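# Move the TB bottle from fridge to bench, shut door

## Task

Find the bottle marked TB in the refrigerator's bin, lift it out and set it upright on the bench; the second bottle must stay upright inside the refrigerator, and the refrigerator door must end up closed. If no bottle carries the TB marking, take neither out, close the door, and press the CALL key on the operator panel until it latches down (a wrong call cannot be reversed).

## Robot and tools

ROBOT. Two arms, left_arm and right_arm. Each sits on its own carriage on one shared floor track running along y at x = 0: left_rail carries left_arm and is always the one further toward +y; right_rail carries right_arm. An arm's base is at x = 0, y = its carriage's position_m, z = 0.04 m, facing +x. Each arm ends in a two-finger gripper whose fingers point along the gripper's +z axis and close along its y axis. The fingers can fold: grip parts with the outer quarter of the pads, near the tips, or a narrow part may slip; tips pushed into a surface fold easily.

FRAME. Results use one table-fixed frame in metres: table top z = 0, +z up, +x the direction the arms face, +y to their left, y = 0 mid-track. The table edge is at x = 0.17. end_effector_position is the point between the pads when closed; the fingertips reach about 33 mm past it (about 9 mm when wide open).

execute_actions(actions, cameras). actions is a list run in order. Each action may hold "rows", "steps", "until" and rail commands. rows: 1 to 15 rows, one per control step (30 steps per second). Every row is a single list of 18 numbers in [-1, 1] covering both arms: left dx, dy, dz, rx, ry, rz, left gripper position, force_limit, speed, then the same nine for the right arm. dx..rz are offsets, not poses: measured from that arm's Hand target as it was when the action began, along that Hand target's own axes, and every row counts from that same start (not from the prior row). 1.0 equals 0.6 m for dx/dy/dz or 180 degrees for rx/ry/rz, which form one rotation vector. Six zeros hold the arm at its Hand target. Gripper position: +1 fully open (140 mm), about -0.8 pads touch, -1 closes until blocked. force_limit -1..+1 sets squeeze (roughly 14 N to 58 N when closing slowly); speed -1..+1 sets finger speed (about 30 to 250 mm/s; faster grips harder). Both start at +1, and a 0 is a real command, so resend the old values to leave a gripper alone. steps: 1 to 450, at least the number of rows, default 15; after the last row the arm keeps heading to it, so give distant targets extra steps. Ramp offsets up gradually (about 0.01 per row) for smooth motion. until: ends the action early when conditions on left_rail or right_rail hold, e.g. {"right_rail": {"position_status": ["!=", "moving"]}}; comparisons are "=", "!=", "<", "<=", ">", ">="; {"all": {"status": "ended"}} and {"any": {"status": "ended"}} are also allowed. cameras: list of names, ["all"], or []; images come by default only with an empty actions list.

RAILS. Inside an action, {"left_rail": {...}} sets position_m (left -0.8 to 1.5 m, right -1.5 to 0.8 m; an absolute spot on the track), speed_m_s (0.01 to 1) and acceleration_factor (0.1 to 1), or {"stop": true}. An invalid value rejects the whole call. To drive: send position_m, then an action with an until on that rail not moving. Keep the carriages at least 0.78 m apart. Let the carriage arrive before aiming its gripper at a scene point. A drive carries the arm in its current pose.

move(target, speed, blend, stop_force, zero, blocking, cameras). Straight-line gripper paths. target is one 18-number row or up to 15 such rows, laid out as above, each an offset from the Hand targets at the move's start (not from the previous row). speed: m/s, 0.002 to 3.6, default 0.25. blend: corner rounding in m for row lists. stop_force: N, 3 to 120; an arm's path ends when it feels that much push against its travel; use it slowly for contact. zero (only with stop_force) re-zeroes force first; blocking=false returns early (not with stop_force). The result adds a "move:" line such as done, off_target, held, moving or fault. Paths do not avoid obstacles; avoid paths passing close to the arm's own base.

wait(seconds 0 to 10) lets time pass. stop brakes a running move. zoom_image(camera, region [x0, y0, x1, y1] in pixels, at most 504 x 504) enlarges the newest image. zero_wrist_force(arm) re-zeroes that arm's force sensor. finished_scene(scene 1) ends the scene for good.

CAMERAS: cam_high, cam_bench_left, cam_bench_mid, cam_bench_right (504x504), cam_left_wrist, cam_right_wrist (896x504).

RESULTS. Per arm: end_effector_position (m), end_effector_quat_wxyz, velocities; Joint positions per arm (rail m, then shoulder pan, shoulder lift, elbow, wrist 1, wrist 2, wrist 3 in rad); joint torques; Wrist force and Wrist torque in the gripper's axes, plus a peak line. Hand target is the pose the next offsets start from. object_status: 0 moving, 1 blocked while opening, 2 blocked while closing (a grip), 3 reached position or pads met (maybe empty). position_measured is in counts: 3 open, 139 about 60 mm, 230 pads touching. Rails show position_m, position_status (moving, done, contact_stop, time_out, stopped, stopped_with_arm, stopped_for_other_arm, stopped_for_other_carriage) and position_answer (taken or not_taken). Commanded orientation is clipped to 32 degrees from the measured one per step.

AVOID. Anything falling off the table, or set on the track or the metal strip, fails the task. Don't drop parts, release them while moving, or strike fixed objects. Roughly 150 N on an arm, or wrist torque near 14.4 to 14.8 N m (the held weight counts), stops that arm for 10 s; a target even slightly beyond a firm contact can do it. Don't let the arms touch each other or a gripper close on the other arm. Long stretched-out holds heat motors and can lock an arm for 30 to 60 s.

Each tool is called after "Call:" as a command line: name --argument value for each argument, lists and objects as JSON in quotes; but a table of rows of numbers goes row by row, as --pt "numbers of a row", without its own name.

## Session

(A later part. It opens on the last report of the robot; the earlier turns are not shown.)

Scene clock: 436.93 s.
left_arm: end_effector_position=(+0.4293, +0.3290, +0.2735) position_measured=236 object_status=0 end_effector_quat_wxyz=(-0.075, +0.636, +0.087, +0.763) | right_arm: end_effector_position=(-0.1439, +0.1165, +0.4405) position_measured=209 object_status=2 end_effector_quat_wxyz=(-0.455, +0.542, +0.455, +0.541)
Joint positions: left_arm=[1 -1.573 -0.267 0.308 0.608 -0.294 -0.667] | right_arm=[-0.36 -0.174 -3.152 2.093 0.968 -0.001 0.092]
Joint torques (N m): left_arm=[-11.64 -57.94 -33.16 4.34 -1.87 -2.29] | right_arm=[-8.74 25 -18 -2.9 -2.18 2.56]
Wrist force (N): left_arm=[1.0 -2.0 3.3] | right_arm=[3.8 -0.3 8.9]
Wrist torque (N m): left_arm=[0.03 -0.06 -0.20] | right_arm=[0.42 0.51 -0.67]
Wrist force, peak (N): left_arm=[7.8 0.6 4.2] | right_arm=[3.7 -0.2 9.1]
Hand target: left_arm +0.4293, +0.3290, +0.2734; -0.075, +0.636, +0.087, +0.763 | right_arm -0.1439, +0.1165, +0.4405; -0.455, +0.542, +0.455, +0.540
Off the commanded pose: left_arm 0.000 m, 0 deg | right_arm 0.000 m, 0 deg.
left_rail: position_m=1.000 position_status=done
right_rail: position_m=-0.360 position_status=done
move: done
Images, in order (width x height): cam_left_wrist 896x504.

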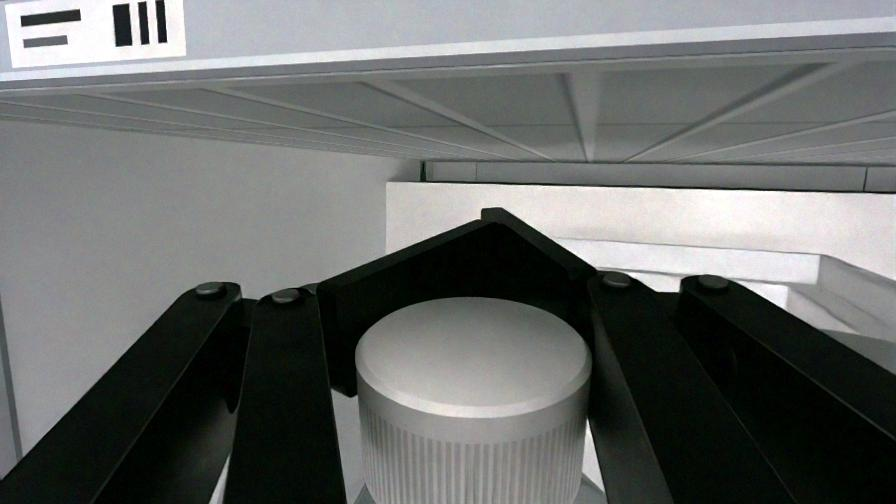

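Call:
execute_actions --actions '[{"rows":[[0,0,0,0,0,0,-0.06,-1,-0.5,0,0,0,0,0,0,-1,-1,-1]],"steps":75}]'

Call:
move --pt "0 0 -0.05 0 0 0 -0.06 -1 -0.5 0 0 0 0 0 0 -1 -1 -1" --pt "-0.033 0.0 -0.06 0 0 0 -0.06 -1 -0.5 0 0 0 0 0 0 -1 -1 -1" --speed 0.04 --cameras '["cam_left_wrist"]'

Scene clock: 442.10 s.
left_arm: end_effector_position=(+0.4293, +0.3290, +0.2734) position_measured=136 object_status=3 end_effector_quat_wxyz=(-0.075, +0.636, +0.087, +0.763) | right_arm: end_effector_position=(-0.1439, +0.1166, +0.4405) position_measured=209 object_status=2 end_effector_quat_wxyz=(-0.455, +0.542, +0.455, +0.541)
Joint positions: left_arm=[1 -1.573 -0.267 0.308 0.608 -0.293 -0.667] | right_arm=[-0.36 -0.174 -3.154 2.092 0.963 -0.001 0.099]
Joint torques (N m): left_arm=[-3.46 -64.93 -32.37 3.76 -0.2 -2.35] | right_arm=[-9.38 25.05 -19.48 -3.14 -2.1 2.33]
Wrist force (N): left_arm=[1.1 0.2 3.0] | right_arm=[4.8 -0.7 8.8]
Wrist torque (N m): left_arm=[0.10 -0.07 -0.18] | right_arm=[0.38 0.51 -0.68]
Wrist force, peak (N): left_arm=[0.1 -3.9 3.1] | right_arm=[4.9 -0.4 9.0]
Hand target: left_arm +0.4293, +0.3290, +0.2734; -0.075, +0.636, +0.087, +0.763 | right_arm -0.1439, +0.1165, +0.4405; -0.455, +0.542, +0.455, +0.540
Off the commanded pose: left_arm 0.000 m, 0 deg | right_arm 0.000 m, 0 deg.
left_rail: position_m=1.000 position_status=done
right_rail: position_m=-0.360 position_status=done

Scene clock: 444.17 s.
left_arm: end_effector_position=(+0.3984, +0.3208, +0.2477) position_measured=136 object_status=3 end_effector_quat_wxyz=(-0.075, +0.636, +0.087, +0.763) | right_arm: end_effector_position=(-0.1439, +0.1166, +0.4405) position_measured=209 object_status=2 end_effector_quat_wxyz=(-0.455, +0.542, +0.455, +0.541)
Joint positions: left_arm=[1 -1.615 -0.274 0.378 0.471 -0.327 -0.589] | right_arm=[-0.36 -0.174 -3.154 2.092 0.959 -0.001 0.105]
Joint torques (N m): left_arm=[-10.55 -44.46 -1.74 -2.85 -1.2 2.32] | right_arm=[-8.34 26.11 -20.35 -3 -2.22 2.1]
Wrist force (N): left_arm=[19.6 4.3 6.8] | right_arm=[-0.2 0.2 8.7]
Wrist torque (N m): left_arm=[-0.16 0.03 0.40] | right_arm=[0.39 0.65 -0.67]
Wrist force, peak (N): left_arm=[25.9 8.3 9.6] | right_arm=[5.5 -0.5 9.0]
Hand target: left_arm +0.3984, +0.3208, +0.2477; -0.075, +0.636, +0.087, +0.763 | right_arm -0.1439, +0.1165, +0.4405; -0.455, +0.542, +0.455, +0.540
Off the commanded pose: left_arm 0.000 m, 0 deg | right_arm 0.000 m, 0 deg.
left_rail: position_m=1.000 position_status=done
right_rail: position_m=-0.360 position_status=done
move: done
Images, in order (width x height): cam_left_wrist 896x504.

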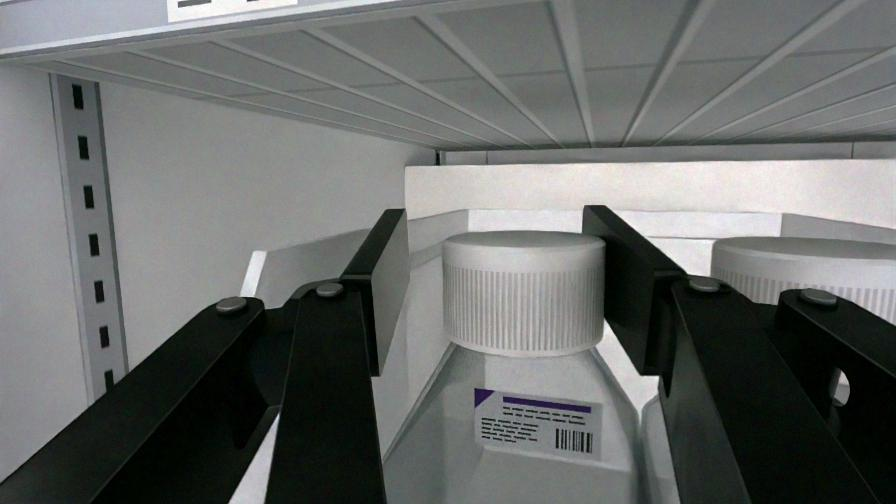

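Call:
move --pt "0.014 0.017 0.0 0 0 0 -0.06 -1 -0.5 0 0 0 0 0 0 -1 -1 -1" --pt "0.006 0.017 0.06 0 0 0 -0.06 -1 -0.5 0 0 0 0 0 0 -1 -1 -1" --speed 0.03 --cameras '["cam_left_wrist"]'

Scene clock: 450.13 s.
left_arm: end_effector_position=(+0.4344, +0.3194, +0.2578) position_measured=136 object_status=3 end_effector_quat_wxyz=(-0.074, +0.637, +0.087, +0.762) | right_arm: end_effector_position=(-0.1439, +0.1166, +0.4405) position_measured=209 object_status=2 end_effector_quat_wxyz=(-0.455, +0.542, +0.455, +0.541)
Joint positions: left_arm=[1 -1.567 -0.126 0.058 0.729 -0.286 -0.679] | right_arm=[-0.36 -0.174 -3.155 2.091 0.955 -0.001 0.111]
Joint torques (N m): left_arm=[14.18 -56.08 -32.44 4.45 -0.93 -2.72] | right_arm=[-8.57 24.67 -20.56 -3.06 0.12 2.36]
Wrist force (N): left_arm=[1.0 -3.3 0.3] | right_arm=[-1.6 1.2 9.0]
Wrist torque (N m): left_arm=[-0.17 -0.05 -0.04] | right_arm=[0.41 0.70 -0.62]
Wrist force, peak (N): left_arm=[21.7 4.1 7.5] | right_arm=[2.8 -0.7 -10.5]
Hand target: left_arm +0.4345, +0.3191, +0.2579; -0.075, +0.636, +0.087, +0.763 | right_arm -0.1439, +0.1165, +0.4405; -0.455, +0.542, +0.455, +0.540
Off the commanded pose: left_arm 0.000 m, 0 deg | right_arm 0.000 m, 0 deg.
left_rail: position_m=1.000 position_status=done
right_rail: position_m=-0.360 position_status=done
move: done
Images, in order (width x height): cam_left_wrist 896x504.

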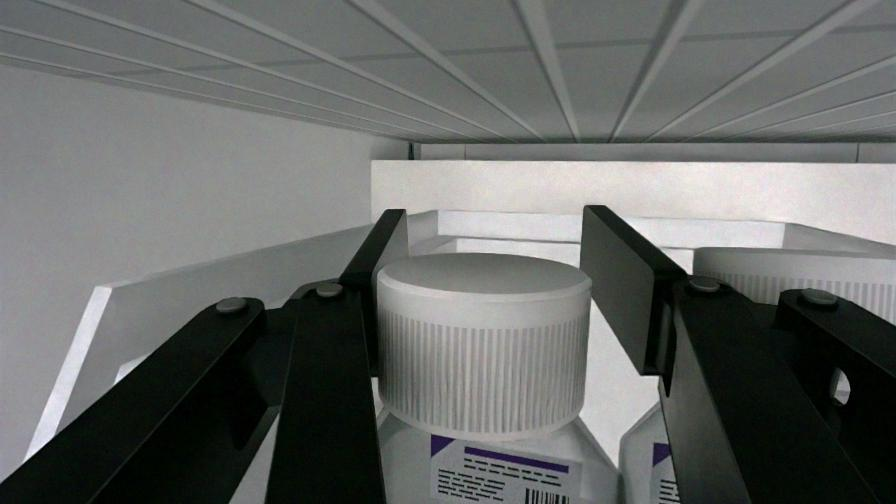

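Call:
move --target '[-0.006,-0.006,-0.026,0,0,0,-0.06,-1,-0.5,0,0,0,0,0,0,-1,-1,-1]' --speed 0.03 --cameras '["cam_left_wrist"]'

Scene clock: 453.60 s.
left_arm: end_effector_position=(+0.4195, +0.3190, +0.2515) position_measured=136 object_status=3 end_effector_quat_wxyz=(-0.075, +0.636, +0.087, +0.763) | right_arm: end_effector_position=(-0.1439, +0.1166, +0.4405) position_measured=209 object_status=2 end_effector_quat_wxyz=(-0.455, +0.542, +0.455, +0.541)
Joint positions: left_arm=[1 -1.586 -0.201 0.226 0.601 -0.305 -0.642] | right_arm=[-0.36 -0.174 -3.156 2.09 0.953 -0.001 0.114]
Joint torques (N m): left_arm=[-10 -74.54 -6.05 0.49 1.28 3] | right_arm=[-8.19 25.65 -20.37 -3.02 -2.17 2.22]
Wrist force (N): left_arm=[0.7 -1.9 0.9] | right_arm=[-0.9 1.2 8.9]
Wrist torque (N m): left_arm=[-0.10 0.00 -0.19] | right_arm=[0.47 0.69 -0.63]
Wrist force, peak (N): left_arm=[1.0 -3.7 1.9] | right_arm=[-1.6 1.3 9.1]
Hand target: left_arm +0.4194, +0.3190, +0.2515; -0.075, +0.636, +0.087, +0.763 | right_arm -0.1439, +0.1165, +0.4405; -0.455, +0.542, +0.455, +0.540
Off the commanded pose: left_arm 0.000 m, 0 deg | right_arm 0.000 m, 0 deg.
left_rail: position_m=1.000 position_status=done
right_rail: position_m=-0.360 position_status=done
move: done
Images, in order (width x height): cam_left_wrist 896x504.

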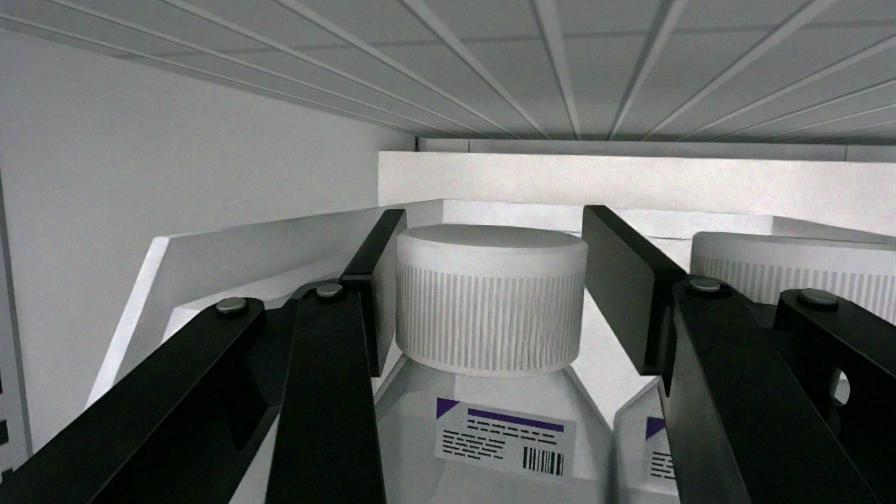

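Call:
execute_actions --actions '[{"rows":[[0,0,0,0,0,0,-1,-0.7,-1,0,0,0,0,0,0,-1,-1,-1]],"steps":60}]' --cameras '["cam_left_wrist"]'

Scene clock: 457.53 s.
left_arm: end_effector_position=(+0.4194, +0.3190, +0.2515) position_measured=173 object_status=2 end_effector_quat_wxyz=(-0.075, +0.636, +0.087, +0.763) | right_arm: end_effector_position=(-0.1439, +0.1166, +0.4405) position_measured=209 object_status=2 end_effector_quat_wxyz=(-0.455, +0.542, +0.455, +0.541)
Joint positions: left_arm=[1 -1.587 -0.206 0.235 0.595 -0.304 -0.64] | right_arm=[-0.36 -0.174 -3.157 2.089 0.949 -0.001 0.12]
Joint torques (N m): left_arm=[-10.07 -55.16 -5.51 0.07 1.75 2.72] | right_arm=[-9.26 26.06 -20.34 -3.27 -2 2.32]
Wrist force (N): left_arm=[10.4 0.1 1.9] | right_arm=[-0.9 0.6 8.8]
Wrist torque (N m): left_arm=[0.23 -0.39 0.02] | right_arm=[0.47 0.72 -0.63]
Wrist force, peak (N): left_arm=[10.6 0.3 2.1] | right_arm=[-1.0 1.1 9.1]
Hand target: left_arm +0.4194, +0.3190, +0.2515; -0.075, +0.636, +0.087, +0.763 | right_arm -0.1439, +0.1165, +0.4405; -0.455, +0.542, +0.455, +0.540
Off the commanded pose: left_arm 0.000 m, 0 deg | right_arm 0.000 m, 0 deg.
left_rail: position_m=1.000 position_status=done
right_rail: position_m=-0.360 position_status=done
Images, in order (width x height): cam_left_wrist 896x504.

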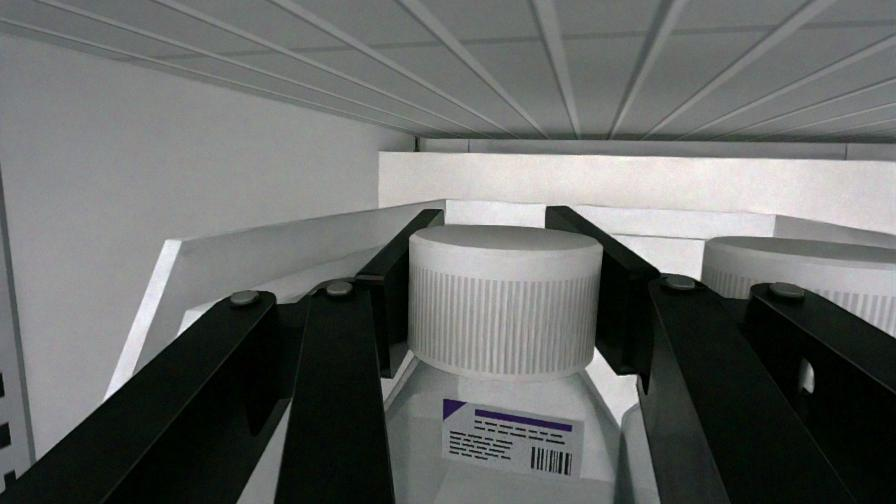

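Call:
execute_actions --actions '[{"rows":[[0,0,0,0,0,0,-0.06,-1,-0.5,0,0,0,0,0,0,-1,-1,-1]],"steps":40}]'

Call:
move --target '[-0.001,-0.002,-0.021,0,0,0,-0.06,-1,-0.5,0,0,0,0,0,0,-1,-1,-1]' --speed 0.03

Call:
execute_actions --actions '[{"rows":[[0,0,0,0,0,0,-1,-0.7,-1,0,0,0,0,0,0,-1,-1,-1]],"steps":60}]' --cameras '["cam_left_wrist"]'

Scene clock: 464.27 s.
left_arm: end_effector_position=(+0.4194, +0.3190, +0.2515) position_measured=136 object_status=3 end_effector_quat_wxyz=(-0.075, +0.636, +0.087, +0.763) | right_arm: end_effector_position=(-0.1439, +0.1166, +0.4405) position_measured=209 object_status=2 end_effector_quat_wxyz=(-0.455, +0.542, +0.455, +0.541)
Joint positions: left_arm=[1 -1.587 -0.206 0.235 0.595 -0.304 -0.64] | right_arm=[-0.36 -0.174 -3.157 2.089 0.946 -0.001 0.124]
Joint torques (N m): left_arm=[-3.47 -74.6 -25.2 3.81 -4.12 2.53] | right_arm=[-8.77 25.7 -20.02 -3.15 -2.13 2.38]
Wrist force (N): left_arm=[-0.3 0.6 0.6] | right_arm=[0.6 0.5 8.9]
Wrist torque (N m): left_arm=[0.02 0.07 -0.21] | right_arm=[0.46 0.65 -0.64]
Wrist force, peak (N): left_arm=[10.6 -0.1 2.2] | right_arm=[0.4 0.5 9.2]
Hand target: left_arm +0.4194, +0.3190, +0.2515; -0.075, +0.636, +0.087, +0.763 | right_arm -0.1439, +0.1165, +0.4405; -0.455, +0.542, +0.455, +0.540
Off the commanded pose: left_arm 0.000 m, 0 deg | right_arm 0.000 m, 0 deg.
left_rail: position_m=1.000 position_status=done
right_rail: position_m=-0.360 position_status=done

Scene clock: 465.30 s.
left_arm: end_effector_position=(+0.4072, +0.3173, +0.2486) position_measured=136 object_status=3 end_effector_quat_wxyz=(-0.075, +0.636, +0.087, +0.763) | right_arm: end_effector_position=(-0.1439, +0.1166, +0.4405) position_measured=209 object_status=2 end_effector_quat_wxyz=(-0.455, +0.542, +0.455, +0.541)
Joint positions: left_arm=[1 -1.603 -0.228 0.284 0.539 -0.317 -0.61] | right_arm=[-0.36 -0.174 -3.158 2.089 0.944 -0.001 0.126]
Joint torques (N m): left_arm=[-11.26 -73.31 -7 0.03 -3.52 2.9] | right_arm=[-8.75 25.81 -20.18 -2.94 -2.06 2.44]
Wrist force (N): left_arm=[0.2 -1.2 1.4] | right_arm=[1.4 0.4 8.8]
Wrist torque (N m): left_arm=[-0.04 0.06 -0.18] | right_arm=[0.45 0.60 -0.64]
Wrist force, peak (N): left_arm=[0.4 -1.1 1.7] | right_arm=[1.1 0.6 9.0]
Hand target: left_arm +0.4072, +0.3173, +0.2486; -0.075, +0.636, +0.087, +0.763 | right_arm -0.1439, +0.1165, +0.4405; -0.455, +0.542, +0.455, +0.540
Off the commanded pose: left_arm 0.000 m, 0 deg | right_arm 0.000 m, 0 deg.
left_rail: position_m=1.000 position_status=done
right_rail: position_m=-0.360 position_status=done
move: done

Scene clock: 467.67 s.
left_arm: end_effector_position=(+0.4072, +0.3173, +0.2486) position_measured=237 object_status=0 end_effector_quat_wxyz=(-0.075, +0.636, +0.087, +0.763) | right_arm: end_effector_position=(-0.1439, +0.1166, +0.4405) position_measured=209 object_status=2 end_effector_quat_wxyz=(-0.455, +0.542, +0.455, +0.541)
Joint positions: left_arm=[1 -1.603 -0.229 0.285 0.539 -0.317 -0.61] | right_arm=[-0.36 -0.174 -3.159 2.088 0.94 -0.001 0.132]
Joint torques (N m): left_arm=[-5.51 -51.25 -10.63 0.46 1.99 0.77] | right_arm=[-8.66 25.62 -20.22 -3.19 -2.16 2.36]
Wrist force (N): left_arm=[13.5 1.5 1.7] | right_arm=[0.8 0.1 9.0]
Wrist torque (N m): left_arm=[0.23 -0.51 -0.01] | right_arm=[0.44 0.64 -0.64]
Wrist force, peak (N): left_arm=[13.8 1.5 1.4] | right_arm=[1.3 0.2 9.1]
Hand target: left_arm +0.4072, +0.3173, +0.2486; -0.075, +0.636, +0.087, +0.763 | right_arm -0.1439, +0.1165, +0.4405; -0.455, +0.542, +0.455, +0.540
Off the commanded pose: left_arm 0.000 m, 0 deg | right_arm 0.000 m, 0 deg.
left_rail: position_m=1.000 position_status=done
right_rail: position_m=-0.360 position_status=done
Images, in order (width x height): cam_left_wrist 896x504.

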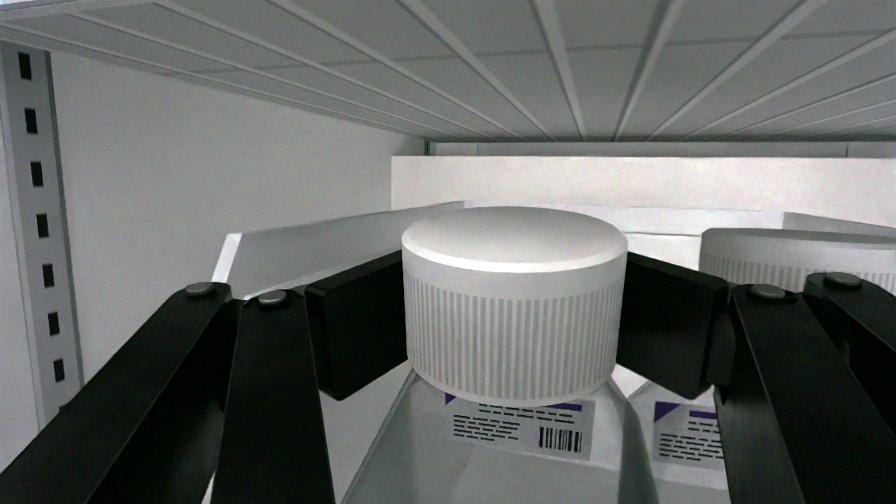

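Call:
execute_actions --actions '[{"rows":[[0,0,0,0,0,0,-0.06,-1,-0.5,0,0,0,0,0,0,-1,-1,-1]],"steps":75}]'

Call:
move --target '[0.011,0,-0.05,0,0,0,-0.06,-1,-0.5,0,0,0,0,0,0,-1,-1,-1]' --speed 0.05 --cameras '["cam_left_wrist"]'

Scene clock: 479.00 s.
left_arm: end_effector_position=(+0.4072, +0.3174, +0.2486) position_measured=136 object_status=3 end_effector_quat_wxyz=(-0.075, +0.636, +0.087, +0.763) | right_arm: end_effector_position=(-0.1439, +0.1166, +0.4405) position_measured=209 object_status=2 end_effector_quat_wxyz=(-0.455, +0.542, +0.455, +0.541)
Joint positions: left_arm=[1 -1.603 -0.229 0.285 0.539 -0.317 -0.61] | right_arm=[-0.36 -0.174 -3.16 2.087 0.934 -0.001 0.14]
Joint torques (N m): left_arm=[-6.47 -74.36 -29.37 2.97 -3.01 -2.3] | right_arm=[-7.67 25.79 -19.54 -2.92 -2.19 2.21]
Wrist force (N): left_arm=[0.3 -0.9 1.2] | right_arm=[1.2 1.2 9.3]
Wrist torque (N m): left_arm=[0.00 0.04 -0.19] | right_arm=[0.41 0.58 -0.64]
Wrist force, peak (N): left_arm=[14.0 1.6 1.9] | right_arm=[2.6 -0.1 9.1]
Hand target: left_arm +0.4072, +0.3173, +0.2486; -0.075, +0.636, +0.087, +0.763 | right_arm -0.1439, +0.1165, +0.4405; -0.455, +0.542, +0.455, +0.540
Off the commanded pose: left_arm 0.000 m, 0 deg | right_arm 0.000 m, 0 deg.
left_rail: position_m=1.000 position_status=done
right_rail: position_m=-0.360 position_status=done

Scene clock: 480.17 s.
left_arm: end_effector_position=(+0.3776, +0.3106, +0.2498) position_measured=136 object_status=3 end_effector_quat_wxyz=(-0.075, +0.636, +0.087, +0.763) | right_arm: end_effector_position=(-0.1439, +0.1166, +0.4405) position_measured=209 object_status=2 end_effector_quat_wxyz=(-0.455, +0.542, +0.455, +0.541)
Joint positions: left_arm=[1 -1.642 -0.246 0.309 0.471 -0.351 -0.546] | right_arm=[-0.36 -0.174 -3.16 2.086 0.932 -0.001 0.143]
Joint torques (N m): left_arm=[-52.42 -81.95 -9.51 0.15 -3.47 2.85] | right_arm=[-7.45 28.16 -17.86 -4.38 5.42 2.17]
Wrist force (N): left_arm=[0.6 -1.0 1.0] | right_arm=[-1.9 -7.6 1.5]
Wrist torque (N m): left_arm=[-0.04 -0.01 -0.17] | right_arm=[0.52 0.68 -0.61]
Wrist force, peak (N): left_arm=[0.0 -0.8 2.0] | right_arm=[6.5 -15.8 -17.4]
Hand target: left_arm +0.3773, +0.3105, +0.2499; -0.075, +0.636, +0.087, +0.763 | right_arm -0.1439, +0.1165, +0.4405; -0.455, +0.542, +0.455, +0.540
Off the commanded pose: left_arm 0.000 m, 0 deg | right_arm 0.000 m, 0 deg.
left_rail: position_m=1.000 position_status=done
right_rail: position_m=-0.360 position_status=done
move: done
Images, in order (width x height): cam_left_wrist 896x504.

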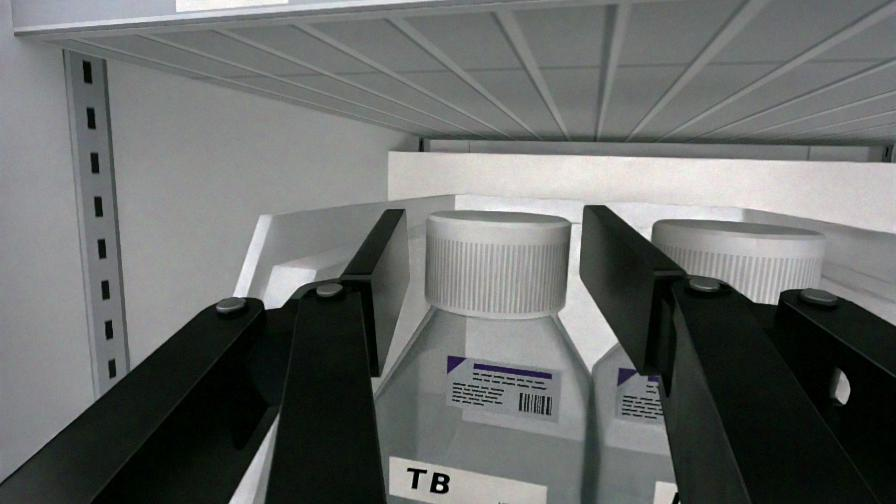

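Call:
move --target '[-0.008,0,0.034,0,0,0,-0.06,-1,-0.5,0,0,0,0,0,0,-1,-1,-1]' --speed 0.03

Call:
execute_actions --actions '[{"rows":[[0,0,0,0,0,0,-1,-0.7,-1,0,0,0,0,0,0,-1,-1,-1]],"steps":60}]' --cameras '["cam_left_wrist"]'

Scene clock: 486.33 s.
left_arm: end_effector_position=(+0.3976, +0.3151, +0.2487) position_measured=136 object_status=3 end_effector_quat_wxyz=(-0.075, +0.636, +0.087, +0.763) | right_arm: end_effector_position=(-0.1439, +0.1166, +0.4405) position_measured=209 object_status=2 end_effector_quat_wxyz=(-0.455, +0.542, +0.455, +0.541)
Joint positions: left_arm=[1 -1.616 -0.236 0.297 0.513 -0.328 -0.587] | right_arm=[-0.36 -0.174 -3.161 2.086 0.93 -0.001 0.147]
Joint torques (N m): left_arm=[16.72 -56.15 -32.58 4.46 1.32 -2.87] | right_arm=[-6.74 26.63 -20.95 -3.27 -1.17 2.41]
Wrist force (N): left_arm=[0.3 -0.6 1.2] | right_arm=[-2.6 0.5 3.8]
Wrist torque (N m): left_arm=[0.08 0.04 -0.06] | right_arm=[0.39 0.76 -0.57]
Wrist force, peak (N): left_arm=[0.3 -0.9 1.8] | right_arm=[-2.1 -8.3 1.3]
Hand target: left_arm +0.3977, +0.3151, +0.2487; -0.075, +0.636, +0.087, +0.763 | right_arm -0.1439, +0.1165, +0.4405; -0.455, +0.542, +0.455, +0.540
Off the commanded pose: left_arm 0.000 m, 0 deg | right_arm 0.000 m, 0 deg.
left_rail: position_m=1.000 position_status=done
right_rail: position_m=-0.360 position_status=done
move: done

Scene clock: 488.53 s.
left_arm: end_effector_position=(+0.3977, +0.3151, +0.2487) position_measured=161 object_status=2 end_effector_quat_wxyz=(-0.075, +0.636, +0.087, +0.763) | right_arm: end_effector_position=(-0.1439, +0.1166, +0.4405) position_measured=209 object_status=2 end_effector_quat_wxyz=(-0.455, +0.542, +0.455, +0.541)
Joint positions: left_arm=[1 -1.615 -0.236 0.297 0.513 -0.328 -0.588] | right_arm=[-0.36 -0.174 -3.162 2.085 0.925 -0.001 0.153]
Joint torques (N m): left_arm=[1.71 -52.81 -22.81 -0.68 -0.95 -2.43] | right_arm=[-3.18 25.57 -19.68 -3.46 -2.37 2.11]
Wrist force (N): left_arm=[9.9 -0.5 5.1] | right_arm=[-1.4 0.5 3.7]
Wrist torque (N m): left_arm=[0.01 -0.15 0.25] | right_arm=[0.39 0.68 -0.58]
Wrist force, peak (N): left_arm=[10.3 -1.0 5.5] | right_arm=[-2.4 0.6 3.8]
Hand target: left_arm +0.3977, +0.3151, +0.2487; -0.075, +0.636, +0.087, +0.763 | right_arm -0.1439, +0.1165, +0.4405; -0.455, +0.542, +0.455, +0.540
Off the commanded pose: left_arm 0.000 m, 0 deg | right_arm 0.000 m, 0 deg.
left_rail: position_m=1.000 position_status=done
right_rail: position_m=-0.360 position_status=done
Images, in order (width x height): cam_left_wrist 896x504.

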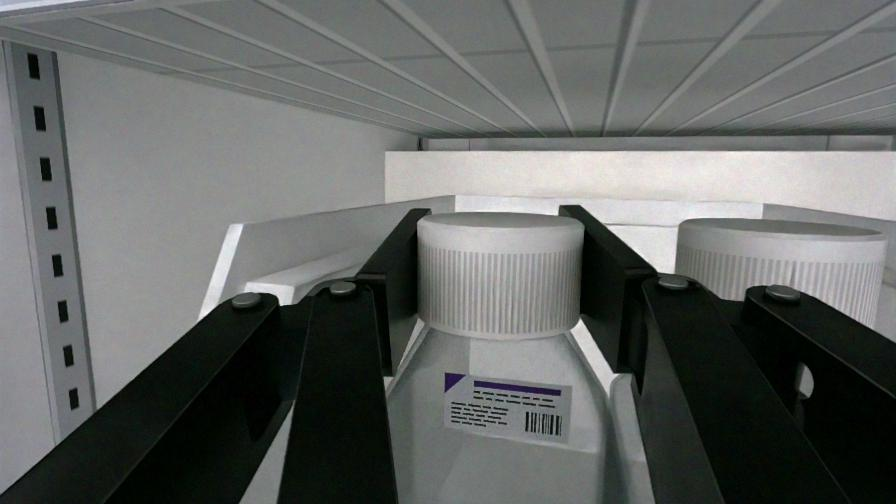

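Call:
move --pt "0 0 0 0 0 0 -0.98 0.2 -1 0 0 0 0 0 0 -1 -1 -1" --pt "0.049 0 0.009 0 0 0 -0.98 0.2 -1 0 0 0 0 0 0 -1 -1 -1" --speed 0.03 --cameras '["cam_left_wrist"]'

Scene clock: 495.77 s.
left_arm: end_effector_position=(+0.3976, +0.3163, +0.2786) position_measured=252 object_status=3 end_effector_quat_wxyz=(-0.075, +0.636, +0.087, +0.763) | right_arm: end_effector_position=(-0.1439, +0.1166, +0.4405) position_measured=209 object_status=2 end_effector_quat_wxyz=(-0.455, +0.542, +0.455, +0.541)
Joint positions: left_arm=[1 -1.616 -0.255 0.259 0.569 -0.328 -0.587] | right_arm=[-0.36 -0.174 -3.164 2.084 0.917 -0.001 0.164]
Joint torques (N m): left_arm=[-4.21 -55.93 -33.4 4.9 -3.37 -2.59] | right_arm=[-6.68 24.58 -19.55 -3.07 -2.33 2.41]
Wrist force (N): left_arm=[0.2 -1.3 0.8] | right_arm=[0.2 2.0 8.6]
Wrist torque (N m): left_arm=[-0.11 0.04 -0.10] | right_arm=[0.53 0.67 -0.63]
Wrist force, peak (N): left_arm=[23.3 3.5 7.9] | right_arm=[0.1 2.0 8.9]
Hand target: left_arm +0.3976, +0.3163, +0.2786; -0.075, +0.636, +0.087, +0.763 | right_arm -0.1439, +0.1165, +0.4405; -0.455, +0.542, +0.455, +0.540
Off the commanded pose: left_arm 0.000 m, 0 deg | right_arm 0.000 m, 0 deg.
left_rail: position_m=1.000 position_status=done
right_rail: position_m=-0.360 position_status=done
move: done
Images, in order (width x height): cam_left_wrist 896x504.

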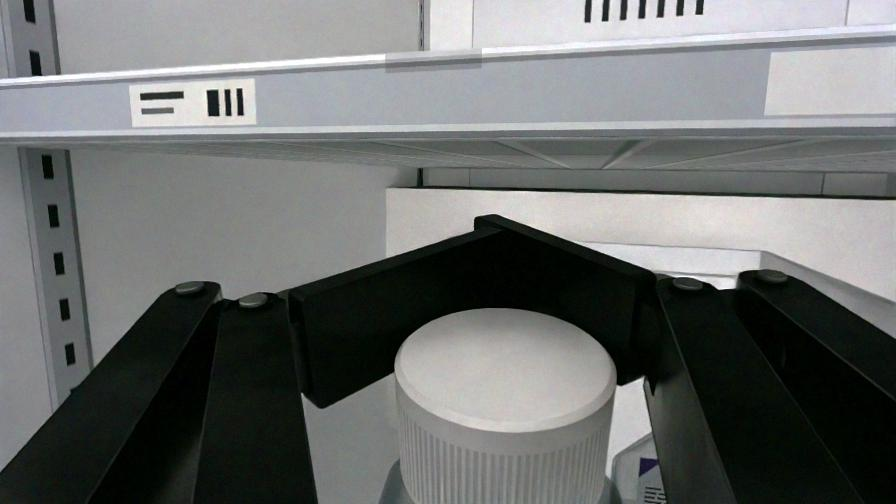

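Call:
execute_actions --actions '[{"rows":[[0,0,0,0,0,0,-0.06,-1,-0.5,0,0,0,0,0,0,-1,-1,-1]],"steps":80}]'

Call:
move --pt "0.005 0 -0.07 0 0 0 -0.06 -1 -0.5 0 0 0 0 0 0 -1 -1 -1" --pt "-0.052 0.001 -0.062 0 -0.044 0 -0.06 -1 -0.5 0 0 0 0 0 0 -1 -1 -1" --speed 0.06 --cameras '["cam_left_wrist"]'

Scene clock: 505.73 s.
left_arm: end_effector_position=(+0.3976, +0.3163, +0.2786) position_measured=136 object_status=3 end_effector_quat_wxyz=(-0.075, +0.636, +0.087, +0.763) | right_arm: end_effector_position=(-0.1439, +0.1166, +0.4405) position_measured=209 object_status=2 end_effector_quat_wxyz=(-0.455, +0.542, +0.455, +0.541)
Joint positions: left_arm=[1 -1.616 -0.255 0.259 0.57 -0.328 -0.587] | right_arm=[-0.36 -0.174 -3.165 2.083 0.911 -0.001 0.172]
Joint torques (N m): left_arm=[13.04 -55.77 -31.66 1.97 1.01 -2.53] | right_arm=[-8.06 25.46 -19.77 -3.18 -2.13 2.38]
Wrist force (N): left_arm=[0.1 -1.3 0.5] | right_arm=[0.8 1.4 8.9]
Wrist torque (N m): left_arm=[-0.08 0.10 -0.10] | right_arm=[0.51 0.67 -0.64]
Wrist force, peak (N): left_arm=[0.1 -2.7 1.2] | right_arm=[0.2 2.1 8.9]
Hand target: left_arm +0.3976, +0.3163, +0.2786; -0.075, +0.636, +0.087, +0.763 | right_arm -0.1439, +0.1165, +0.4405; -0.455, +0.542, +0.455, +0.540
Off the commanded pose: left_arm 0.000 m, 0 deg | right_arm 0.000 m, 0 deg.
left_rail: position_m=1.000 position_status=done
right_rail: position_m=-0.360 position_status=done

Scene clock: 516.33 s.
left_arm: end_effector_position=(+0.3782, +0.3123, +0.2762) position_measured=136 object_status=3 end_effector_quat_wxyz=(-0.076, +0.636, +0.088, +0.763) | right_arm: end_effector_position=(-0.1439, +0.1166, +0.4405) position_measured=209 object_status=2 end_effector_quat_wxyz=(-0.455, +0.542, +0.455, +0.541)
Joint positions: left_arm=[1 -1.641 -0.26 0.272 0.522 -0.353 -0.544] | right_arm=[-0.36 -0.174 -3.166 2.082 0.909 -0.001 0.176]
Joint torques (N m): left_arm=[-0.85 -64.98 -20.72 2.12 -0.91 0.05] | right_arm=[-12.08 26.28 -18.05 -3.64 -1.36 2.14]
Wrist force (N): left_arm=[0.1 -1.4 0.9] | right_arm=[3.3 -1.9 0.3]
Wrist torque (N m): left_arm=[-0.12 0.09 -0.17] | right_arm=[0.51 0.65 -0.59]
Wrist force, peak (N): left_arm=[0.5 -1.2 -2.0] | right_arm=[6.5 -13.8 -19.9]
Hand target: left_arm +0.3782, +0.3123, +0.2762; -0.076, +0.636, +0.088, +0.763 (not the last commanded pose) | right_arm -0.1439, +0.1165, +0.4405; -0.455, +0.542, +0.455, +0.540
Tool commands: left_gripper/position=-0.058824 left_gripper/force_limit=-1.0 left_gripper/speed=-0.498039 right_gripper/position=-1.0 right_gripper/force_limit=-1.0 right_gripper/speed=-1.0
Off the commanded pose: left_arm 0.037 m, 8 deg | right_arm 0.000 m, 0 deg.
FORCE FAULT: contact force on the left arm reached its limit, and that arm stopped for 10 seconds. The contact can be on any part of that arm, not only on its tool. That arm's remaining commands of this call were not run. That arm's target is now where it stood when the stop ended, not its last command. That arm accepts commands again.
left_rail: position_m=1.000 position_status=done
right_rail: position_m=-0.360 position_status=done
move: fault (left_arm); path passed 0 of 2 targets
Images, in order (width x height): cam_left_wrist 896x504.

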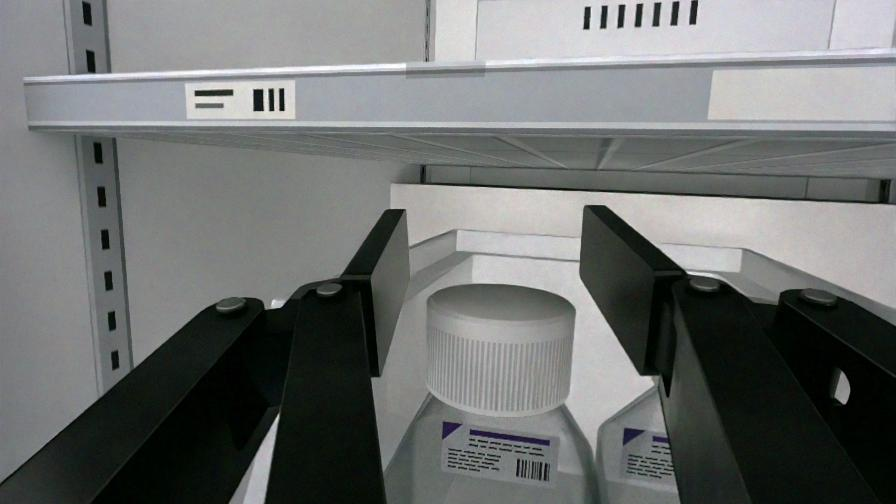

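Call:
move --pt "0 0.0 0.004 -0.035 0 0 -0.06 -1 -0.5 0 0 0 0 0 0 -1 -1 -1" --pt "0 0 0.0 -0.06 -0.044 0 -0.06 -1 -0.5 0 0 0 0 0 0 -1 -1 -1" --speed 0.06 --cameras '["cam_left_wrist","cam_bench_mid"]'

Scene clock: 524.87 s.
left_arm: end_effector_position=(+0.3782, +0.3122, +0.2762) position_measured=136 object_status=3 end_effector_quat_wxyz=(-0.009, +0.690, +0.021, +0.723) | right_arm: end_effector_position=(-0.1439, +0.1166, +0.4405) position_measured=209 object_status=2 end_effector_quat_wxyz=(-0.455, +0.542, +0.455, +0.541)
Joint positions: left_arm=[1 -1.665 -0.63 0.878 0.078 -0.145 -0.341] | right_arm=[-0.36 -0.174 -3.167 2.081 0.902 -0.002 0.186]
Joint torques (N m): left_arm=[-10.99 -65.43 -7.49 -0.13 1.72 3.09] | right_arm=[2.49 25.55 -19.51 -3.2 -0.7 2.3]
Wrist force (N): left_arm=[0.2 -1.0 0.5] | right_arm=[1.4 2.5 9.0]
Wrist torque (N m): left_arm=[0.00 0.06 -0.18] | right_arm=[0.70 0.58 -0.64]
Wrist force, peak (N): left_arm=[-0.2 -1.5 4.2] | right_arm=[1.5 2.6 9.1]
Hand target: left_arm +0.3782, +0.3123, +0.2762; -0.010, +0.691, +0.021, +0.722 | right_arm -0.1439, +0.1165, +0.4405; -0.455, +0.542, +0.455, +0.540
Off the commanded pose: left_arm 0.000 m, 0 deg | right_arm 0.000 m, 0 deg.
left_rail: position_m=1.000 position_status=done
right_rail: position_m=-0.360 position_status=done
move: done
Images, in order (width x height): cam_bench_mid 504x504, cam_left_wrist 896x504.

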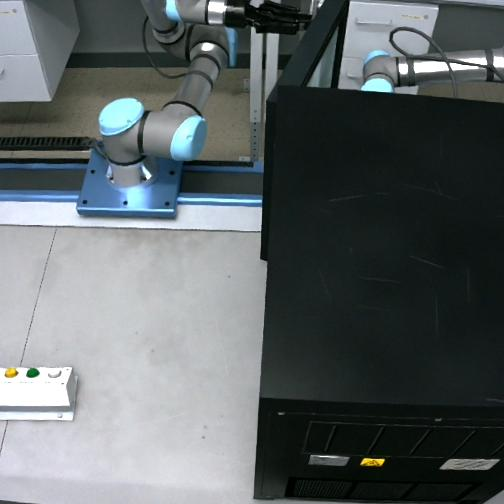

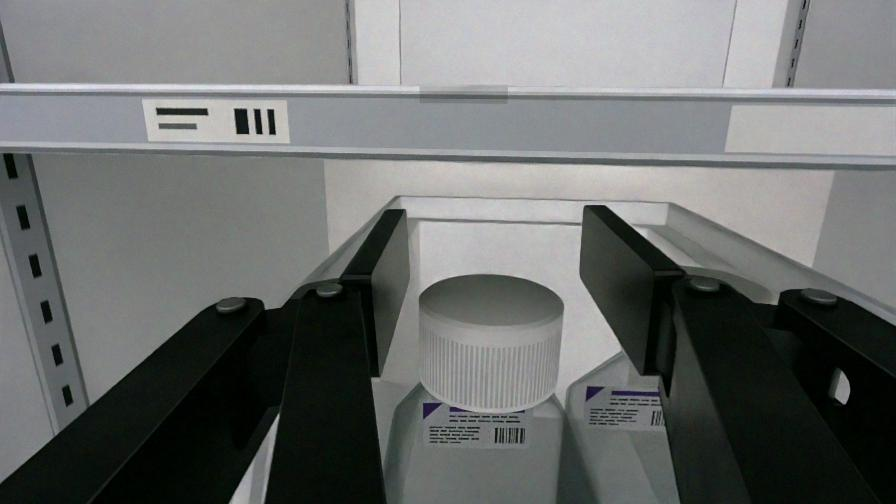

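Call:
move --target '[-0.042,0,0.0,0,0,0,-0.06,-1,-0.5,0,0,0,0,0,0,-1,-1,-1]' --speed 0.05 --stop_force 15 --cameras '["cam_left_wrist"]'

Scene clock: 532.77 s.
left_arm: end_effector_position=(+0.3793, +0.3119, +0.2510) position_measured=136 object_status=3 end_effector_quat_wxyz=(-0.010, +0.691, +0.021, +0.722) | right_arm: end_effector_position=(-0.1439, +0.1166, +0.4405) position_measured=209 object_status=2 end_effector_quat_wxyz=(-0.455, +0.542, +0.455, +0.541)
Joint positions: left_arm=[1 -1.663 -0.614 0.91 0.011 -0.143 -0.322] | right_arm=[-0.36 -0.174 -3.168 2.081 0.899 -0.002 0.19]
Joint torques (N m): left_arm=[14.4 -67.16 -6.69 -0.43 1.71 2.89] | right_arm=[3 25.66 -19.43 -3.32 -2.28 2.15]
Wrist force (N): left_arm=[0.3 -0.8 0.7] | right_arm=[2.7 2.5 8.9]
Wrist torque (N m): left_arm=[0.04 0.05 -0.17] | right_arm=[0.70 0.49 -0.66]
Wrist force, peak (N): left_arm=[0.0 -1.6 0.7] | right_arm=[2.6 2.6 9.0]
Hand target: left_arm +0.3793, +0.3119, +0.2510; -0.010, +0.691, +0.021, +0.722 | right_arm -0.1439, +0.1165, +0.4405; -0.455, +0.542, +0.455, +0.540
Off the commanded pose: left_arm 0.000 m, 0 deg | right_arm 0.000 m, 0 deg.
left_rail: position_m=1.000 position_status=done
right_rail: position_m=-0.360 position_status=done
move: done
Images, in order (width x height): cam_left_wrist 896x504.

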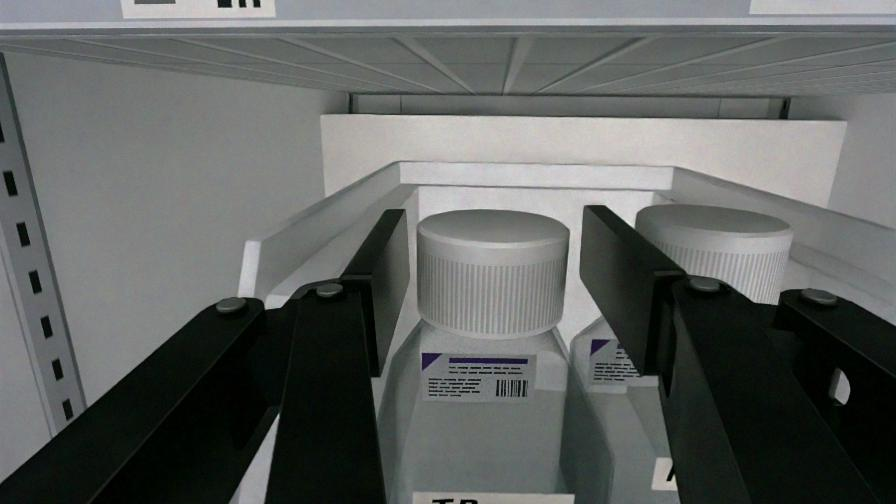

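Call:
move --target '[-0.02,0.003,0.014,0,0,0,-0.06,-1,-0.5,0,0,0,0,0,0,-1,-1,-1]' --speed 0.04 --stop_force 15

Call:
execute_actions --actions '[{"rows":[[0,0,0,0,0,0,-1,0.1,-0.9,0,0,0,0,0,0,-1,-1,-1]],"steps":60}]' --cameras '["cam_left_wrist"]'

Scene clock: 537.00 s.
left_arm: end_effector_position=(+0.3882, +0.3103, +0.2394) position_measured=136 object_status=3 end_effector_quat_wxyz=(-0.010, +0.691, +0.021, +0.722) | right_arm: end_effector_position=(-0.1439, +0.1166, +0.4405) position_measured=209 object_status=2 end_effector_quat_wxyz=(-0.455, +0.542, +0.455, +0.541)
Joint positions: left_arm=[1 -1.65 -0.587 0.892 0.033 -0.131 -0.352] | right_arm=[-0.36 -0.174 -3.169 2.08 0.895 -0.002 0.195]
Joint torques (N m): left_arm=[15.37 -50.04 -32.04 3.11 1.45 -2.8] | right_arm=[-8.01 26.28 -19.91 -3.42 -2.08 2.51]
Wrist force (N): left_arm=[0.0 -1.1 0.6] | right_arm=[3.9 2.5 8.9]
Wrist torque (N m): left_arm=[0.00 0.12 -0.04] | right_arm=[0.70 0.46 -0.66]
Wrist force, peak (N): left_arm=[0.0 -1.3 1.0] | right_arm=[3.9 2.5 8.9]
Hand target: left_arm +0.3882, +0.3103, +0.2394; -0.010, +0.691, +0.021, +0.722 | right_arm -0.1439, +0.1165, +0.4405; -0.455, +0.542, +0.455, +0.540
Off the commanded pose: left_arm 0.000 m, 0 deg | right_arm 0.000 m, 0 deg.
left_rail: position_m=1.000 position_status=done
right_rail: position_m=-0.360 position_status=done
move: done

Scene clock: 539.20 s.
left_arm: end_effector_position=(+0.3883, +0.3103, +0.2394) position_measured=196 object_status=2 end_effector_quat_wxyz=(-0.010, +0.691, +0.021, +0.722) | right_arm: end_effector_position=(-0.1439, +0.1166, +0.4405) position_measured=209 object_status=2 end_effector_quat_wxyz=(-0.455, +0.542, +0.455, +0.541)
Joint positions: left_arm=[1 -1.65 -0.587 0.892 0.033 -0.131 -0.352] | right_arm=[-0.36 -0.174 -3.17 2.079 0.89 -0.002 0.202]
Joint torques (N m): left_arm=[-4.74 -17.35 9.3 -3.7 1.48 1.52] | right_arm=[-8.05 26.31 -21.5 -3.42 -2.22 2.4]
Wrist force (N): left_arm=[54.2 4.8 15.4] | right_arm=[-5.5 2.7 9.0]
Wrist torque (N m): left_arm=[0.08 -0.53 -0.18] | right_arm=[0.66 0.74 -0.59]
Wrist force, peak (N): left_arm=[54.2 4.8 15.4] | right_arm=[-6.0 3.0 9.0]
Hand target: left_arm +0.3882, +0.3103, +0.2394; -0.010, +0.691, +0.021, +0.722 | right_arm -0.1439, +0.1165, +0.4405; -0.455, +0.542, +0.455, +0.540
Off the commanded pose: left_arm 0.000 m, 0 deg | right_arm 0.000 m, 0 deg.
left_rail: position_m=1.000 position_status=done
right_rail: position_m=-0.360 position_status=done
Images, in order (width x height): cam_left_wrist 896x504.

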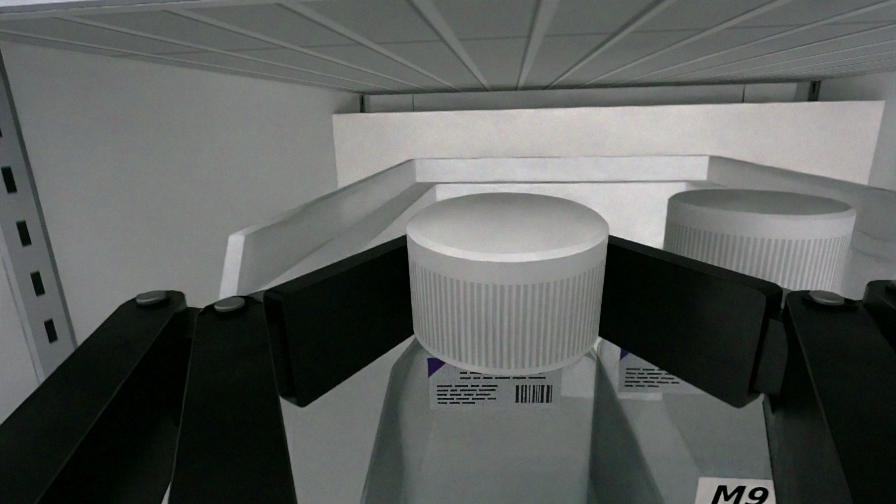

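Call:
execute_actions --actions '[{"rows":[[0,0,0,0,0,0,-0.06,-1,-0.5,0,0,0,0,0,0,-1,-1,-1]],"steps":80}]'

Call:
move --target '[0,0,-0.024,0,0,0,-0.06,-1,-0.5,0,0,0,0,0,0,-1,-1,-1]' --speed 0.04 --cameras '["cam_left_wrist"]'

Scene clock: 546.40 s.
left_arm: end_effector_position=(+0.3882, +0.3103, +0.2394) position_measured=136 object_status=3 end_effector_quat_wxyz=(-0.010, +0.691, +0.021, +0.722) | right_arm: end_effector_position=(-0.1439, +0.1166, +0.4405) position_measured=209 object_status=2 end_effector_quat_wxyz=(-0.455, +0.542, +0.455, +0.541)
Joint positions: left_arm=[1 -1.65 -0.587 0.892 0.033 -0.131 -0.352] | right_arm=[-0.36 -0.174 -3.171 2.078 0.884 -0.002 0.211]
Joint torques (N m): left_arm=[13.56 -67.52 -31.23 2.81 -1.27 -1.52] | right_arm=[-8.34 25.31 -19.51 -3.38 -2.24 2.42]
Wrist force (N): left_arm=[1.1 -3.3 0.6] | right_arm=[2.8 2.5 8.6]
Wrist torque (N m): left_arm=[-0.46 -0.12 -0.16] | right_arm=[0.69 0.49 -0.66]
Wrist force, peak (N): left_arm=[54.8 4.8 15.4] | right_arm=[-5.6 2.9 9.1]
Hand target: left_arm +0.3882, +0.3103, +0.2394; -0.010, +0.691, +0.021, +0.722 | right_arm -0.1439, +0.1165, +0.4405; -0.455, +0.542, +0.455, +0.540
Off the commanded pose: left_arm 0.000 m, 0 deg | right_arm 0.000 m, 0 deg.
left_rail: position_m=1.000 position_status=done
right_rail: position_m=-0.360 position_status=done

Scene clock: 547.50 s.
left_arm: end_effector_position=(+0.3739, +0.3097, +0.2388) position_measured=136 object_status=3 end_effector_quat_wxyz=(-0.010, +0.691, +0.021, +0.722) | right_arm: end_effector_position=(-0.1439, +0.1166, +0.4405) position_measured=209 object_status=2 end_effector_quat_wxyz=(-0.455, +0.542, +0.455, +0.541)
Joint positions: left_arm=[1 -1.671 -0.602 0.919 -0.023 -0.15 -0.308] | right_arm=[-0.36 -0.174 -3.172 2.078 0.881 -0.002 0.214]
Joint torques (N m): left_arm=[-11.27 -67.33 -7.39 -0.47 -3.03 2.98] | right_arm=[-9.12 25.31 -18.81 -3.45 -2.15 2.37]
Wrist force (N): left_arm=[1.3 -2.9 0.8] | right_arm=[3.3 2.5 8.8]
Wrist torque (N m): left_arm=[-0.38 -0.15 -0.17] | right_arm=[0.71 0.51 -0.66]
Wrist force, peak (N): left_arm=[1.6 -3.2 1.7] | right_arm=[3.2 2.5 8.9]
Hand target: left_arm +0.3739, +0.3097, +0.2388; -0.010, +0.691, +0.021, +0.722 | right_arm -0.1439, +0.1165, +0.4405; -0.455, +0.542, +0.455, +0.540
Off the commanded pose: left_arm 0.000 m, 0 deg | right_arm 0.000 m, 0 deg.
left_rail: position_m=1.000 position_status=done
right_rail: position_m=-0.360 position_status=done
move: done
Images, in order (width x height): cam_left_wrist 896x504.

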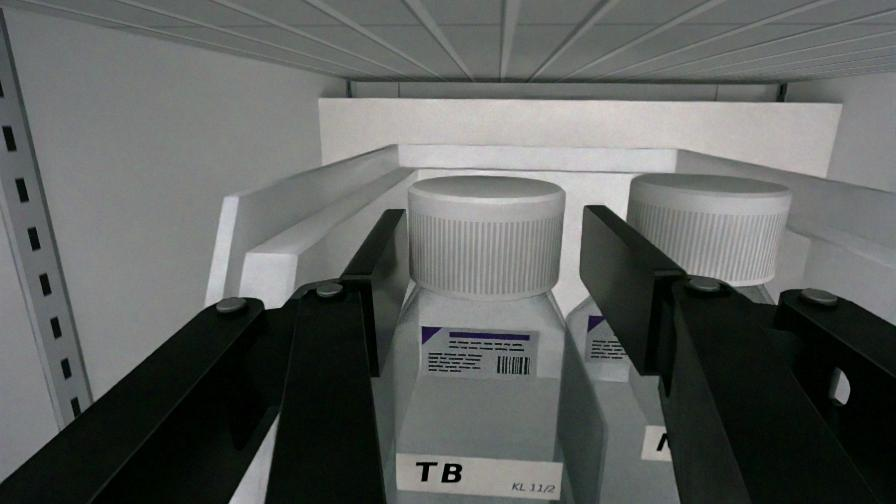

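Call:
move --target '[0,-0.004,0.0,0,0,0,-0.06,-1,-0.5,0,0,0,0,0,0,-1,-1,-1]' --speed 0.04

Call:
execute_actions --actions '[{"rows":[[0,0,0,0,0,0,-1,-0.05,-1,0,0,0,0,0,0,-1,-1,-1]],"steps":60}]' --cameras '["cam_left_wrist"]'

Scene clock: 551.80 s.
left_arm: end_effector_position=(+0.3738, +0.3120, +0.2388) position_measured=136 object_status=3 end_effector_quat_wxyz=(-0.010, +0.691, +0.021, +0.722) | right_arm: end_effector_position=(-0.1439, +0.1166, +0.4405) position_measured=209 object_status=2 end_effector_quat_wxyz=(-0.455, +0.542, +0.455, +0.541)
Joint positions: left_arm=[1 -1.671 -0.609 0.933 -0.032 -0.151 -0.306] | right_arm=[-0.36 -0.174 -3.172 2.077 0.88 -0.002 0.217]
Joint torques (N m): left_arm=[-10.82 -68.47 -5.57 -0.39 -2.78 2.84] | right_arm=[-8.11 25.47 -18.89 -3.15 -2.32 1.97]
Wrist force (N): left_arm=[1.2 -3.1 1.0] | right_arm=[2.7 2.9 8.9]
Wrist torque (N m): left_arm=[-0.44 -0.13 -0.17] | right_arm=[0.69 0.50 -0.66]
Wrist force, peak (N): left_arm=[1.5 -3.5 0.6] | right_arm=[3.6 2.7 8.9]
Hand target: left_arm +0.3738, +0.3121, +0.2388; -0.010, +0.691, +0.021, +0.722 | right_arm -0.1439, +0.1165, +0.4405; -0.455, +0.542, +0.455, +0.540
Off the commanded pose: left_arm 0.000 m, 0 deg | right_arm 0.000 m, 0 deg.
left_rail: position_m=1.000 position_status=done
right_rail: position_m=-0.360 position_status=done
move: done

Scene clock: 554.00 s.
left_arm: end_effector_position=(+0.3738, +0.3121, +0.2388) position_measured=159 object_status=2 end_effector_quat_wxyz=(-0.010, +0.691, +0.021, +0.722) | right_arm: end_effector_position=(-0.1439, +0.1166, +0.4405) position_measured=209 object_status=2 end_effector_quat_wxyz=(-0.455, +0.542, +0.455, +0.541)
Joint positions: left_arm=[1 -1.671 -0.609 0.933 -0.032 -0.151 -0.306] | right_arm=[-0.36 -0.174 -3.174 2.077 0.875 -0.002 0.223]
Joint torques (N m): left_arm=[0.17 -46.2 -6.78 -0.7 1.81 0.11] | right_arm=[-8.13 25.7 -19.88 -3.49 -2.27 2.25]
Wrist force (N): left_arm=[7.8 -3.3 0.0] | right_arm=[2.6 2.8 8.8]
Wrist torque (N m): left_arm=[-0.48 -0.22 0.12] | right_arm=[0.66 0.49 -0.66]
Wrist force, peak (N): left_arm=[8.8 -2.7 -0.1] | right_arm=[3.2 2.7 9.0]
Hand target: left_arm +0.3738, +0.3121, +0.2388; -0.010, +0.691, +0.021, +0.722 | right_arm -0.1439, +0.1165, +0.4405; -0.455, +0.542, +0.455, +0.540
Off the commanded pose: left_arm 0.000 m, 0 deg | right_arm 0.000 m, 0 deg.
left_rail: position_m=1.000 position_status=done
right_rail: position_m=-0.360 position_status=done
Images, in order (width x height): cam_left_wrist 896x504.

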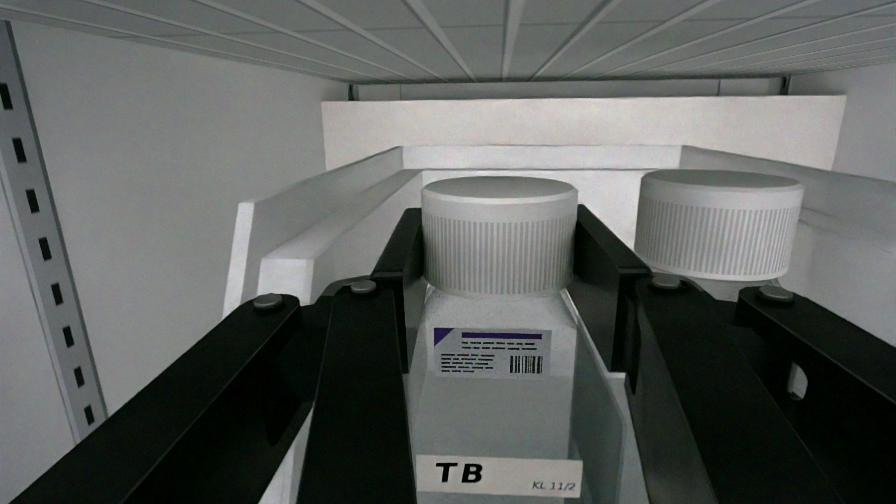

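Call:
move --target '[0.042,0,0,0,0,0,-1,-0.05,-1,0,0,0,0,0,0,-1,-1,-1]' --speed 0.025 --cameras '["cam_left_wrist"]'

Scene clock: 557.27 s.
left_arm: end_effector_position=(+0.3727, +0.3125, +0.2638) position_measured=159 object_status=2 end_effector_quat_wxyz=(-0.010, +0.691, +0.021, +0.722) | right_arm: end_effector_position=(-0.1439, +0.1166, +0.4405) position_measured=209 object_status=2 end_effector_quat_wxyz=(-0.455, +0.542, +0.455, +0.541)
Joint positions: left_arm=[1 -1.673 -0.634 0.913 0.009 -0.152 -0.302] | right_arm=[-0.36 -0.174 -3.174 2.076 0.871 -0.002 0.228]
Joint torques (N m): left_arm=[-11.14 -68.76 -34.72 3.15 -3.05 -2.65] | right_arm=[-7.59 24.17 -18.71 -3.39 -2.13 2.36]
Wrist force (N): left_arm=[-3.3 -3.8 0.9] | right_arm=[2.5 2.9 8.8]
Wrist torque (N m): left_arm=[-0.35 -0.11 -0.03] | right_arm=[0.68 0.52 -0.66]
Wrist force, peak (N): left_arm=[8.2 -3.4 0.1] | right_arm=[2.7 3.0 8.9]
Hand target: left_arm +0.3727, +0.3125, +0.2639; -0.010, +0.691, +0.021, +0.722 | right_arm -0.1439, +0.1165, +0.4405; -0.455, +0.542, +0.455, +0.540
Off the commanded pose: left_arm 0.000 m, 0 deg | right_arm 0.000 m, 0 deg.
left_rail: position_m=1.000 position_status=done
right_rail: position_m=-0.360 position_status=done
move: done
Images, in order (width x height): cam_left_wrist 896x504.

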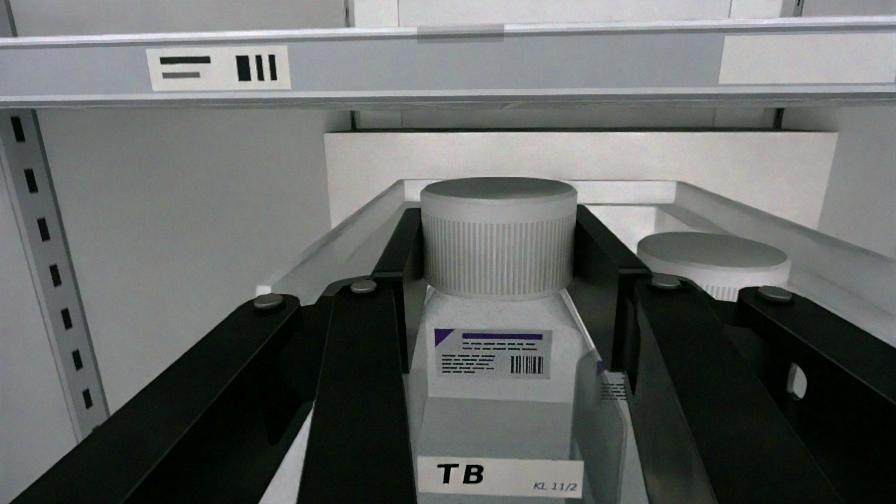

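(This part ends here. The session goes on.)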